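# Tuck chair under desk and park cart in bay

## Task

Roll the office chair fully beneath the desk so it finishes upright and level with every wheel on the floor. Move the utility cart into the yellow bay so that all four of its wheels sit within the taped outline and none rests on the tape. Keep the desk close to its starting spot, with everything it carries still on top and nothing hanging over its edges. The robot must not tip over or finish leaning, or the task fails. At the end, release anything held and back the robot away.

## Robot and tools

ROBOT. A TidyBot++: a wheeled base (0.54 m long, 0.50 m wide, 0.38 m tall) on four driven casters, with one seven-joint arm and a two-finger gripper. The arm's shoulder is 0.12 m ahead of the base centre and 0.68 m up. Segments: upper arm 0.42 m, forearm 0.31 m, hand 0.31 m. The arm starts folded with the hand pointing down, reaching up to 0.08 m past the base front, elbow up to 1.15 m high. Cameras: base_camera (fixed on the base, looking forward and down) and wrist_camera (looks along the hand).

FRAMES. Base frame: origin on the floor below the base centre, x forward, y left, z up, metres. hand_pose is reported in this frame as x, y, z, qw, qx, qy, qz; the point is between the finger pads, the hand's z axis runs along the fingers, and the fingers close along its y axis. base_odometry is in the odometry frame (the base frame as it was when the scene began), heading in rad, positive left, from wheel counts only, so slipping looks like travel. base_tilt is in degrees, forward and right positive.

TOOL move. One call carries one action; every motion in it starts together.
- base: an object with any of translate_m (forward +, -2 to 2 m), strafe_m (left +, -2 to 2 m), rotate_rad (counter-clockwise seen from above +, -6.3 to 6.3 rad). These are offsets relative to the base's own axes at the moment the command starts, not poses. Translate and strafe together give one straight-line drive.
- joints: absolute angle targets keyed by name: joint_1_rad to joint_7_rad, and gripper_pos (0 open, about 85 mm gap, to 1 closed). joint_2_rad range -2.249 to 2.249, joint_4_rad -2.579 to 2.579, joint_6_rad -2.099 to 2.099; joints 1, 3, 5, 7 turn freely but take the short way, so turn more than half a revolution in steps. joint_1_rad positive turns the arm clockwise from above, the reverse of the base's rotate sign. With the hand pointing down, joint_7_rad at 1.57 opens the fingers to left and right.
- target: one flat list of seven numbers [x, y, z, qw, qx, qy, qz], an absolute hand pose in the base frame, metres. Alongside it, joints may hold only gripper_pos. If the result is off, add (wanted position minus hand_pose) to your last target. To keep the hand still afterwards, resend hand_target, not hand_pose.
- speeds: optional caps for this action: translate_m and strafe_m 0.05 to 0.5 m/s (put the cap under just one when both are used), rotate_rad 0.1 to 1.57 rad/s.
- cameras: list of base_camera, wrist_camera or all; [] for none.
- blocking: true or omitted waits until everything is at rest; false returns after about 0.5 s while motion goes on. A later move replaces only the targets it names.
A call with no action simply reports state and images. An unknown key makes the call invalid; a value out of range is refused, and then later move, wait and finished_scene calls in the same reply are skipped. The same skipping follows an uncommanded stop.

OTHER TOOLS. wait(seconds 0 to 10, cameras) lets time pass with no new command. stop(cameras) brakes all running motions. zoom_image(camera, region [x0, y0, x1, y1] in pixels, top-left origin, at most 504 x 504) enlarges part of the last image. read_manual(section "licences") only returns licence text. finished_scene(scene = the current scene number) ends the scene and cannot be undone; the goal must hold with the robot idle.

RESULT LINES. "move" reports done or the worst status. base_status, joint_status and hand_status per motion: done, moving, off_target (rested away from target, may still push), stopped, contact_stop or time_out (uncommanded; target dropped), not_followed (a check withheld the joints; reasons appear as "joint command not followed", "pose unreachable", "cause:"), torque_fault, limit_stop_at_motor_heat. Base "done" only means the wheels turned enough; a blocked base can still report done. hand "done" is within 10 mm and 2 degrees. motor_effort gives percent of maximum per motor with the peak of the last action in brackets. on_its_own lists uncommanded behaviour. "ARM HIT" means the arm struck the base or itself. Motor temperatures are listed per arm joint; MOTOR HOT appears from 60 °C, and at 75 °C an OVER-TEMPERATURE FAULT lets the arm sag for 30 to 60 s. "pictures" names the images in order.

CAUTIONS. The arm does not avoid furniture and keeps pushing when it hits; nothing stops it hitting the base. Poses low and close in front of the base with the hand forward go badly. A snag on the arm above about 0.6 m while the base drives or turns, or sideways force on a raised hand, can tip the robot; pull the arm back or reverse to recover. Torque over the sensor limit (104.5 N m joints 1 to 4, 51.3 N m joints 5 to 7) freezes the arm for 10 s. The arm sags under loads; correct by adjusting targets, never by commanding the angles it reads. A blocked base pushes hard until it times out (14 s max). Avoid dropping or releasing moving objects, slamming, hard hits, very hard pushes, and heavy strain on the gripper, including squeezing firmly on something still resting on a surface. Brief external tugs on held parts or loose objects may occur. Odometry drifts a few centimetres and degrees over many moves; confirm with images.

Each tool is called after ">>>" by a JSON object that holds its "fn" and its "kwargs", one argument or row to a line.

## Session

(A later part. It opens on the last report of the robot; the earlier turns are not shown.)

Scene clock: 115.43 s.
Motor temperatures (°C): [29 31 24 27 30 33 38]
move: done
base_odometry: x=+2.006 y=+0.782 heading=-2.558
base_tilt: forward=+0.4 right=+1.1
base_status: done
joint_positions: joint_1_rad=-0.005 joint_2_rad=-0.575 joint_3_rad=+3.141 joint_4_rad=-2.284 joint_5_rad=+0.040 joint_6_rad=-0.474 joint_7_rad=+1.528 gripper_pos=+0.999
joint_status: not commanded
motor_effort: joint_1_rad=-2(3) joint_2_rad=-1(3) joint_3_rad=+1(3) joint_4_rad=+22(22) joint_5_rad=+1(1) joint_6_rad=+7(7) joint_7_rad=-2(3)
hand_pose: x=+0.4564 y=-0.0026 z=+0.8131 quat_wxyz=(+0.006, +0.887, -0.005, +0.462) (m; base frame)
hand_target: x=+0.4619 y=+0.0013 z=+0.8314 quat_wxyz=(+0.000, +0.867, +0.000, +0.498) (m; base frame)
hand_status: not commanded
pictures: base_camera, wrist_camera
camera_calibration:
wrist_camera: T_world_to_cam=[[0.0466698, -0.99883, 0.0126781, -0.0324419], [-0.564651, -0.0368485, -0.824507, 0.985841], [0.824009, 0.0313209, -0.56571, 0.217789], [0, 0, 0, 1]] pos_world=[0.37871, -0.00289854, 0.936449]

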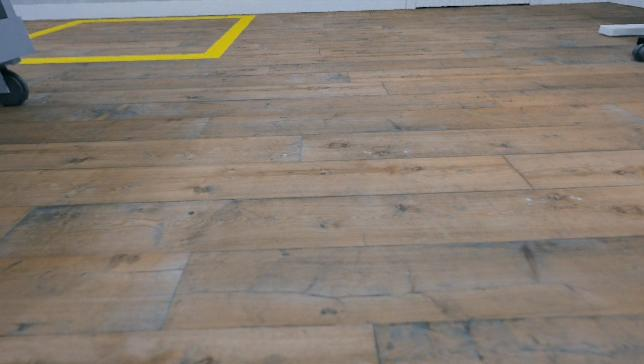

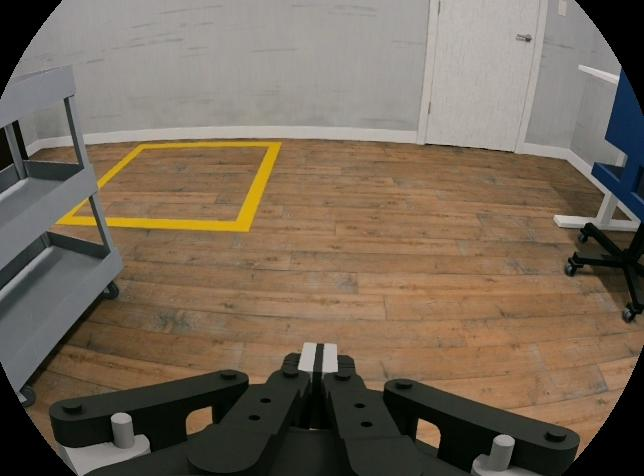

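>>> {"fn": "move", "kwargs": {
  "base": {"strafe_m":1.02},
  "joints": {"joint_1_rad":3.1,"joint_4_rad":-2.5,"joint_6_rad":-0.84,"joint_2_rad":-0.37}
}}

Scene clock: 120.37 s.
Motor temperatures (°C): [29 31 24 27 30 33 38]
move: done
base_odometry: x=+2.568 y=-0.069 heading=-2.558
base_tilt: forward=+0.4 right=+1.1
base_status: done
joint_positions: joint_1_rad=+3.086 joint_2_rad=-0.395 joint_3_rad=+3.141 joint_4_rad=-2.480 joint_5_rad=+0.040 joint_6_rad=-0.759 joint_7_rad=+1.528 gripper_pos=+0.999
joint_status: all done
motor_effort: joint_1_rad=-2(3) joint_2_rad=-2(3) joint_3_rad=+1(2) joint_4_rad=+17(22) joint_5_rad=+0(1) joint_6_rad=+2(7) joint_7_rad=-2(3)
hand_pose: x=-0.0841 y=-0.0040 z=+0.6180 quat_wxyz=(+0.149, +0.019, -0.989, -0.009) (m; base frame)
hand_target: x=-0.0483 y=-0.0083 z=+0.6006 quat_wxyz=(+0.086, +0.020, -0.996, +0.002) (m; base frame)
hand_status: not commanded
pictures: base_camera, wrist_camera
camera_calibration:
wrist_camera: T_world_to_cam=[[-0.0870135, 0.996171, -0.00852656, 0.00371046], [0.949466, 0.0803369, -0.303414, 0.325512], [-0.301567, -0.0344968, -0.952821, 0.697127], [0, 0, 0, 1]] pos_world=[-0.0985084, -0.00579818, 0.763034]

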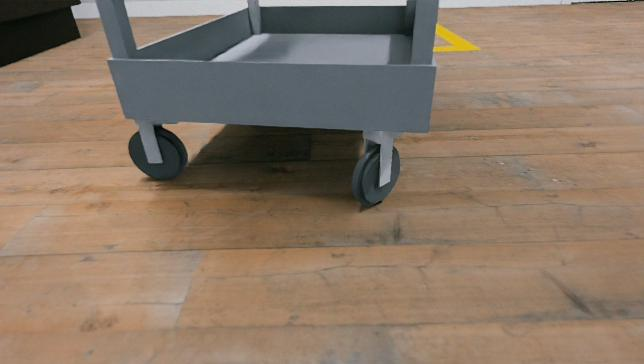

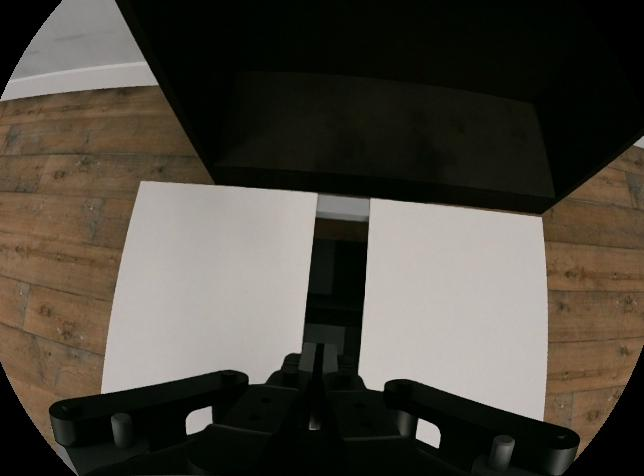

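>>> {"fn": "move", "kwargs": {
  "base": {"translate_m":0.6,"strafe_m":0.05},
  "speeds": {"translate_m":0.2},
  "cameras": ["base_camera"]
}}

>>> {"fn": "move", "kwargs": {
  "base": {"translate_m":0.5,"strafe_m":-0.12},
  "speeds": {"translate_m":0.2},
  "cameras": ["base_camera"]
}}

Scene clock: 124.50 s.
Motor temperatures (°C): [29 31 24 27 30 33 38]
move: done
base_odometry: x=+2.095 y=-0.442 heading=-2.558
base_tilt: forward=+0.4 right=+1.0
base_status: done
joint_positions: joint_1_rad=+3.089 joint_2_rad=-0.360 joint_3_rad=+3.141 joint_4_rad=-2.488 joint_5_rad=+0.039 joint_6_rad=-0.768 joint_7_rad=+1.528 gripper_pos=+0.999
joint_status: not commanded
motor_effort: joint_1_rad=-2(2) joint_2_rad=-3(14) joint_3_rad=+1(1) joint_4_rad=+16(18) joint_5_rad=+0(1) joint_6_rad=+2(2) joint_7_rad=-2(3)
hand_pose: x=-0.0754 y=-0.0034 z=+0.6075 quat_wxyz=(+0.123, +0.018, -0.992, -0.009) (m; base frame)
hand_target: x=-0.0483 y=-0.0083 z=+0.6006 quat_wxyz=(+0.086, +0.020, -0.996, +0.002) (m; base frame)
hand_status: not commanded
pictures: base_camera

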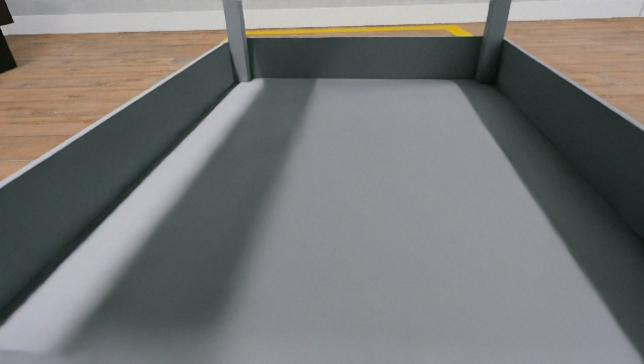

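Scene clock: 127.80 s.
Motor temperatures (°C): [29 31 24 27 30 33 38]
move: done
base_odometry: x=+1.612 y=-0.617 heading=-2.559
base_tilt: forward=+0.4 right=+1.1
base_status: done
joint_positions: joint_1_rad=+3.089 joint_2_rad=-0.356 joint_3_rad=+3.141 joint_4_rad=-2.489 joint_5_rad=+0.039 joint_6_rad=-0.768 joint_7_rad=+1.528 gripper_pos=+0.999
joint_status: not commanded
motor_effort: joint_1_rad=-2(3) joint_2_rad=-4(14) joint_3_rad=+1(2) joint_4_rad=+16(17) joint_5_rad=+0(1) joint_6_rad=+2(2) joint_7_rad=-2(3)
hand_pose: x=-0.0745 y=-0.0033 z=+0.6063 quat_wxyz=(+0.120, +0.018, -0.993, -0.009) (m; base frame)
hand_target: x=-0.0483 y=-0.0083 z=+0.6006 quat_wxyz=(+0.086, +0.020, -0.996, +0.002) (m; base frame)
hand_status: not commanded
pictures: base_camera

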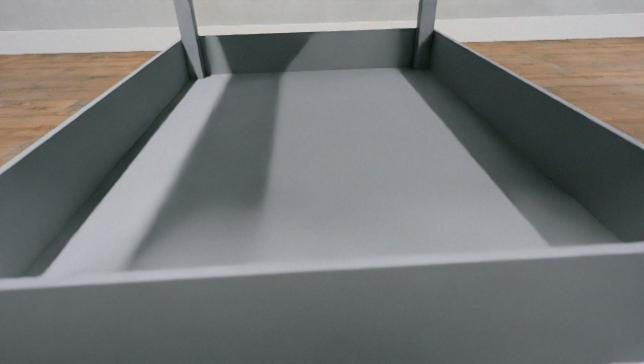

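>>> {"fn": "move", "kwargs": {
  "base": {"translate_m":0.47,"strafe_m":-0.03},
  "speeds": {"translate_m":0.12},
  "cameras": ["base_camera"]
}}

>>> {"fn": "move", "kwargs": {
  "base": {"translate_m":-0.5},
  "joints": {"joint_1_rad":0,"joint_2_rad":-0.6,"joint_4_rad":-2.2,"joint_6_rad":-0.4}
}}

Scene clock: 135.73 s.
Motor temperatures (°C): [29 30 24 27 30 33 38]
move: time_out
base_odometry: x=+1.204 y=-0.850 heading=-2.561
base_tilt: forward=+0.4 right=+1.1
base_status: translate_m time_out (by the wheels' count: +0.468 of +0.470); strafe_m time_out (by the wheels' count: -0.030 of -0.030)
joint_positions: joint_1_rad=+3.090 joint_2_rad=-0.336 joint_3_rad=+3.141 joint_4_rad=-2.490 joint_5_rad=+0.038 joint_6_rad=-0.769 joint_7_rad=+1.528 gripper_pos=+0.999
joint_status: not commanded
motor_effort: joint_1_rad=-2(3) joint_2_rad=-6(16) joint_3_rad=+0(2) joint_4_rad=+16(17) joint_5_rad=+1(2) joint_6_rad=+1(2) joint_7_rad=-2(3)
hand_pose: x=-0.0723 y=-0.0030 z=+0.6021 quat_wxyz=(+0.110, +0.017, -0.994, -0.010) (m; base frame)
hand_target: x=-0.0483 y=-0.0083 z=+0.6006 quat_wxyz=(+0.086, +0.020, -0.996, +0.002) (m; base frame)
hand_status: not commanded
pictures: base_camera

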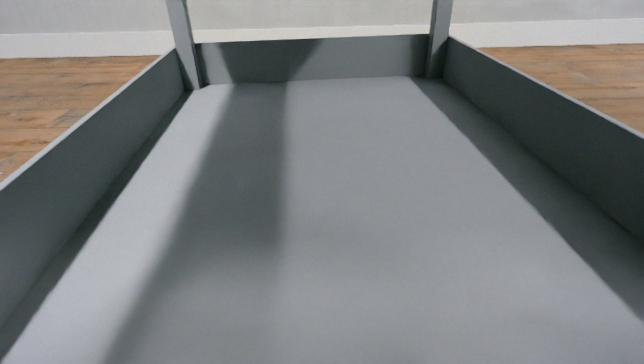

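not run: a stop that you did not command came earlier in this reply.

>>> {"fn": "move", "kwargs": {
  "base": {"translate_m":-0.5}
}}

>>> {"fn": "move", "kwargs": {
  "joints": {"joint_1_rad":0,"joint_2_rad":-0.6,"joint_4_rad":-2.2,"joint_6_rad":-0.4}
}}

Scene clock: 138.17 s.
Motor temperatures (°C): [29 30 24 27 30 33 38]
move: done
base_odometry: x=+1.623 y=-0.576 heading=-2.560
base_tilt: forward=+0.4 right=+1.1
base_status: done
joint_positions: joint_1_rad=+3.090 joint_2_rad=-0.360 joint_3_rad=+3.141 joint_4_rad=-2.492 joint_5_rad=+0.038 joint_6_rad=-0.770 joint_7_rad=+1.528 gripper_pos=+0.999
joint_status: not commanded
motor_effort: joint_1_rad=-2(2) joint_2_rad=-3(7) joint_3_rad=+1(2) joint_4_rad=+16(17) joint_5_rad=+1(1) joint_6_rad=+1(2) joint_7_rad=-2(3)
hand_pose: x=-0.0729 y=-0.0031 z=+0.6060 quat_wxyz=(+0.120, +0.017, -0.993, -0.009) (m; base frame)
hand_target: x=-0.0483 y=-0.0083 z=+0.6006 quat_wxyz=(+0.086, +0.020, -0.996, +0.002) (m; base frame)
hand_status: not commanded
pictures: base_camera, wrist_camera
camera_calibration:
wrist_camera: T_world_to_cam=[[-0.080995, 0.99664, -0.0122155, 0.00631508], [0.965955, 0.0754684, -0.247456, 0.278435], [-0.245703, -0.0318423, -0.968822, 0.702913], [0, 0, 0, 1]] pos_world=[-0.0957363, -0.0049245, 0.749975]

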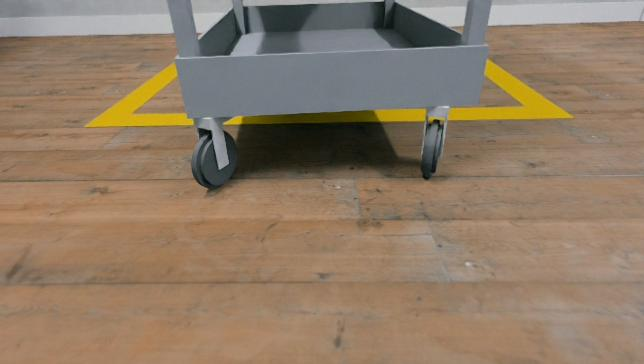

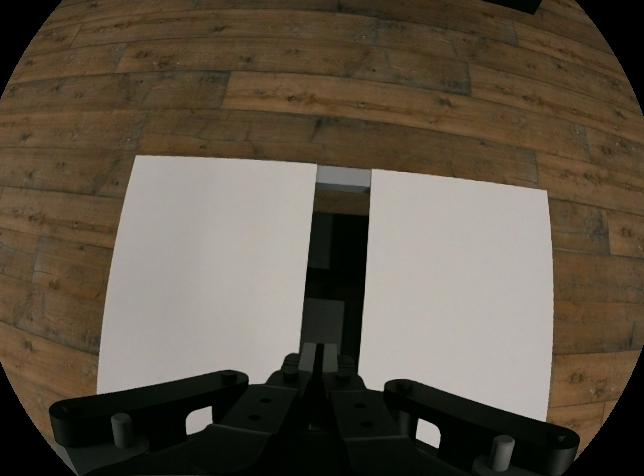

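Scene clock: 142.07 s.
Motor temperatures (°C): [29 30 24 27 30 33 38]
move: done
base_odometry: x=+1.623 y=-0.576 heading=-2.560
base_tilt: forward=+0.4 right=+1.1
base_status: not commanded
joint_positions: joint_1_rad=+0.013 joint_2_rad=-0.573 joint_3_rad=+3.141 joint_4_rad=-2.222 joint_5_rad=+0.038 joint_6_rad=-0.478 joint_7_rad=+1.528 gripper_pos=+0.999
joint_status: all done
motor_effort: joint_1_rad=-2(3) joint_2_rad=-2(5) joint_3_rad=+1(2) joint_4_rad=+22(23) joint_5_rad=+1(1) joint_6_rad=+7(8) joint_7_rad=-2(3)
hand_pose: x=+0.4684 y=-0.0084 z=+0.8464 quat_wxyz=(+0.009, +0.874, -0.014, +0.486) (m; base frame)
hand_target: x=+0.4787 y=+0.0013 z=+0.8904 quat_wxyz=(+0.000, +0.841, +0.000, +0.540) (m; base frame)
hand_status: not commanded
pictures: base_camera, wrist_camera
camera_calibration:
wrist_camera: T_world_to_cam=[[0.0278724, -0.999534, 0.0124581, -0.030272], [-0.518942, -0.0251206, -0.85444, 1.02388], [0.854355, 0.0173503, -0.519401, 0.173403], [0, 0, 0, 1]] pos_world=[0.384031, -0.00754596, 0.965287]

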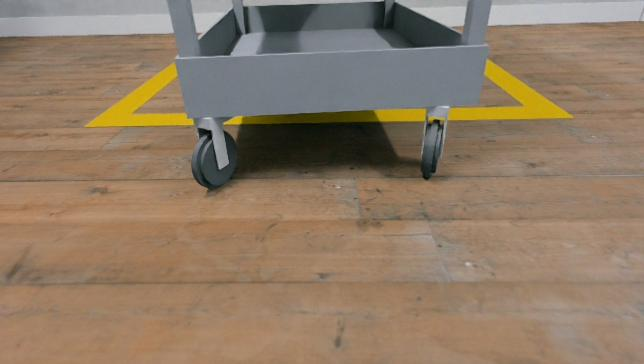

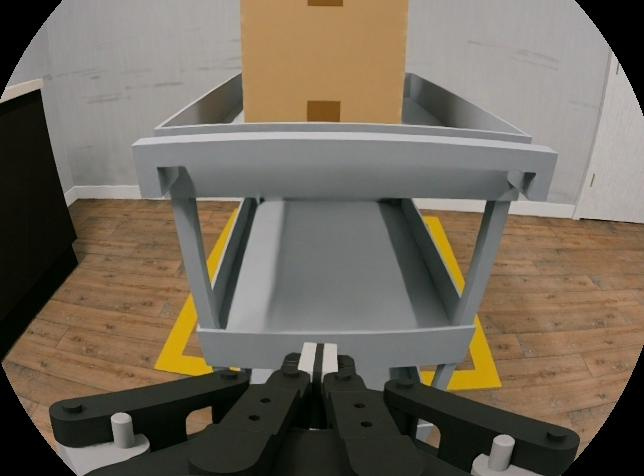

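>>> {"fn": "move", "kwargs": {
  "joints": {"joint_1_rad":3.1,"joint_2_rad":-0.37,"joint_4_rad":-2.5,"joint_6_rad":-0.84},
  "cameras": []
}}

>>> {"fn": "move", "kwargs": {
  "base": {"translate_m":1.03},
  "speeds": {"translate_m":0.18},
  "cameras": ["base_camera"]
}}

>>> {"fn": "move", "kwargs": {
  "base": {"translate_m":-0.5},
  "cameras": ["base_camera"]
}}

Scene clock: 146.73 s.
Motor temperatures (°C): [29 30 24 27 30 33 38]
move: done
base_odometry: x=+1.623 y=-0.576 heading=-2.560
base_tilt: forward=+0.3 right=+1.1
base_status: not commanded
joint_positions: joint_1_rad=+3.086 joint_2_rad=-0.395 joint_3_rad=+3.141 joint_4_rad=-2.481 joint_5_rad=+0.038 joint_6_rad=-0.759 joint_7_rad=+1.528 gripper_pos=+0.999
joint_status: all done
motor_effort: joint_1_rad=-2(3) joint_2_rad=-2(3) joint_3_rad=+1(2) joint_4_rad=+17(23) joint_5_rad=+1(1) joint_6_rad=+2(8) joint_7_rad=-1(3)
hand_pose: x=-0.0840 y=-0.0046 z=+0.6179 quat_wxyz=(+0.149, +0.018, -0.989, -0.008) (m; base frame)
hand_target: x=-0.0483 y=-0.0083 z=+0.6006 quat_wxyz=(+0.086, +0.020, -0.996, +0.002) (m; base frame)
hand_status: not commanded
pictures: none
No camera images: "cameras" was empty.

Scene clock: 153.10 s.
Motor temperatures (°C): [29 30 24 27 30 33 38]
move: done
base_odometry: x=+0.761 y=-1.142 heading=-2.560
base_tilt: forward=+0.4 right=+1.1
base_status: done
joint_positions: joint_1_rad=+3.093 joint_2_rad=-0.355 joint_3_rad=+3.141 joint_4_rad=-2.489 joint_5_rad=+0.037 joint_6_rad=-0.768 joint_7_rad=+1.529 gripper_pos=+0.999
joint_status: not commanded
motor_effort: joint_1_rad=-2(4) joint_2_rad=-3(21) joint_3_rad=+2(2) joint_4_rad=+16(18) joint_5_rad=+0(1) joint_6_rad=+2(2) joint_7_rad=-3(3)
hand_pose: x=-0.0747 y=-0.0029 z=+0.6062 quat_wxyz=(+0.120, +0.015, -0.993, -0.009) (m; base frame)
hand_target: x=-0.0483 y=-0.0083 z=+0.6006 quat_wxyz=(+0.086, +0.020, -0.996, +0.002) (m; base frame)
hand_status: not commanded
pictures: base_camera

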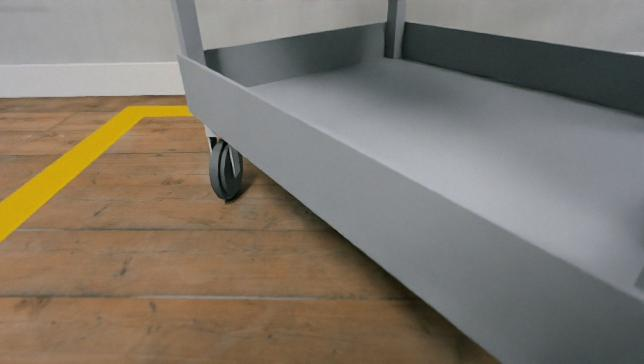

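Scene clock: 155.37 s.
Motor temperatures (°C): [29 30 24 27 30 33 38]
move: done
base_odometry: x=+1.179 y=-0.867 heading=-2.560
base_tilt: forward=+0.3 right=+1.1
base_status: done
joint_positions: joint_1_rad=+3.093 joint_2_rad=-0.360 joint_3_rad=+3.141 joint_4_rad=-2.492 joint_5_rad=+0.037 joint_6_rad=-0.770 joint_7_rad=+1.529 gripper_pos=+0.999
joint_status: not commanded
motor_effort: joint_1_rad=-2(3) joint_2_rad=-3(6) joint_3_rad=+1(2) joint_4_rad=+16(18) joint_5_rad=+1(1) joint_6_rad=+1(3) joint_7_rad=-2(3)
hand_pose: x=-0.0730 y=-0.0028 z=+0.6061 quat_wxyz=(+0.120, +0.015, -0.993, -0.009) (m; base frame)
hand_target: x=-0.0483 y=-0.0083 z=+0.6006 quat_wxyz=(+0.086, +0.020, -0.996, +0.002) (m; base frame)
hand_status: not commanded
pictures: base_camera

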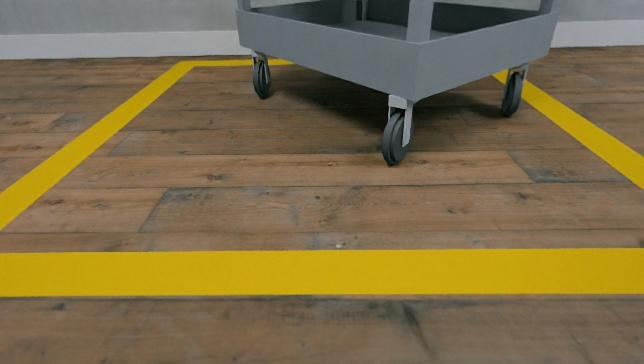

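>>> {"fn": "zoom_image", "kwargs": {
  "camera": "base_camera",
  "region": [420, 30, 644, 200]
}}

Scaled by 2.250.

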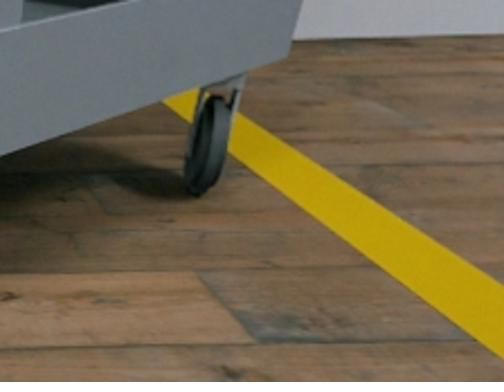

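>>> {"fn": "move", "kwargs": {
  "base": {"translate_m":-0.2},
  "joints": {"joint_1_rad":1.8,"joint_2_rad":-0.5,"joint_4_rad":-1.9,"joint_6_rad":-0.5}
}}

>>> {"fn": "zoom_image", "kwargs": {
  "camera": "wrist_camera",
  "region": [100, 50, 600, 450]
}}

Scene clock: 158.50 s.
Motor temperatures (°C): [29 30 24 27 30 33 38]
move: done
base_odometry: x=+1.347 y=-0.757 heading=-2.559
base_tilt: forward=+0.4 right=+1.1
base_status: done
joint_positions: joint_1_rad=+1.813 joint_2_rad=-0.473 joint_3_rad=+3.141 joint_4_rad=-1.921 joint_5_rad=+0.037 joint_6_rad=-0.579 joint_7_rad=+1.529 gripper_pos=+0.999
joint_status: all done
motor_effort: joint_1_rad=-2(3) joint_2_rad=-5(8) joint_3_rad=+2(2) joint_4_rad=+22(22) joint_5_rad=+1(1) joint_6_rad=+7(8) joint_7_rad=-2(3)
hand_pose: x=+0.0187 y=-0.3869 z=+0.9583 quat_wxyz=(+0.420, +0.515, -0.674, +0.322) (m; base frame)
hand_target: x=+0.0288 y=-0.3924 z=+1.0039 quat_wxyz=(+0.456, +0.505, -0.637, +0.362) (m; base frame)
hand_status: not commanded
pictures: base_camera, wrist_camera
camera_calibration:
wrist_camera: T_world_to_cam=[[-0.978731, 0.204575, 0.0153033, 0.0845358], [0.0745359, 0.424111, -0.902538, 1.08543], [-0.191127, -0.882201, -0.430339, 0.20841], [0, 0, 0, 1]] pos_world=[0.0416669, -0.293778, 1.06804]

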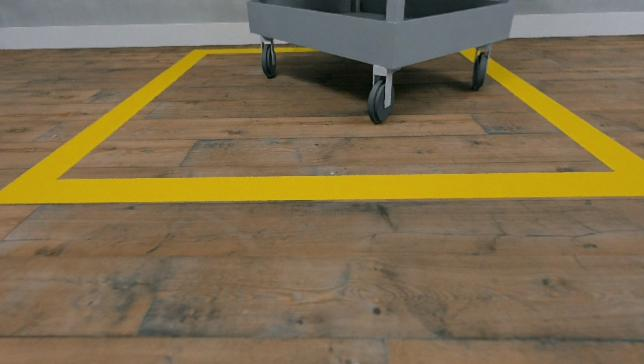

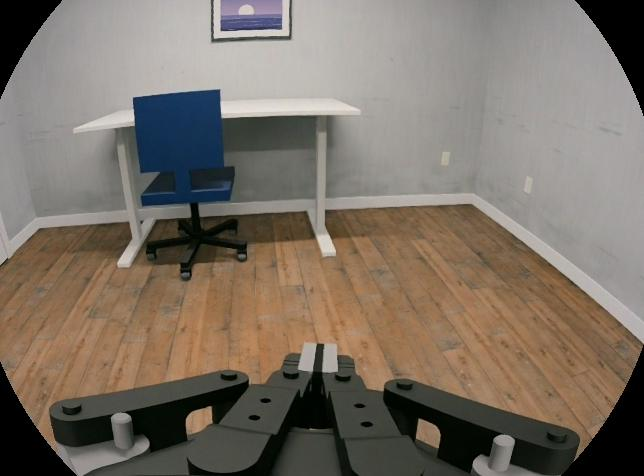

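Scaled by 1.008.

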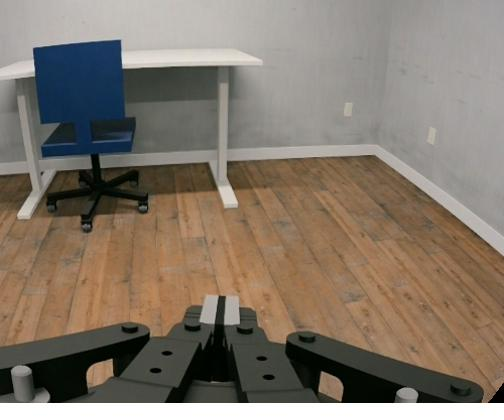

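>>> {"fn": "finished_scene", "kwargs": {
  "scene": 2
}}

The scene is finished: the task was done.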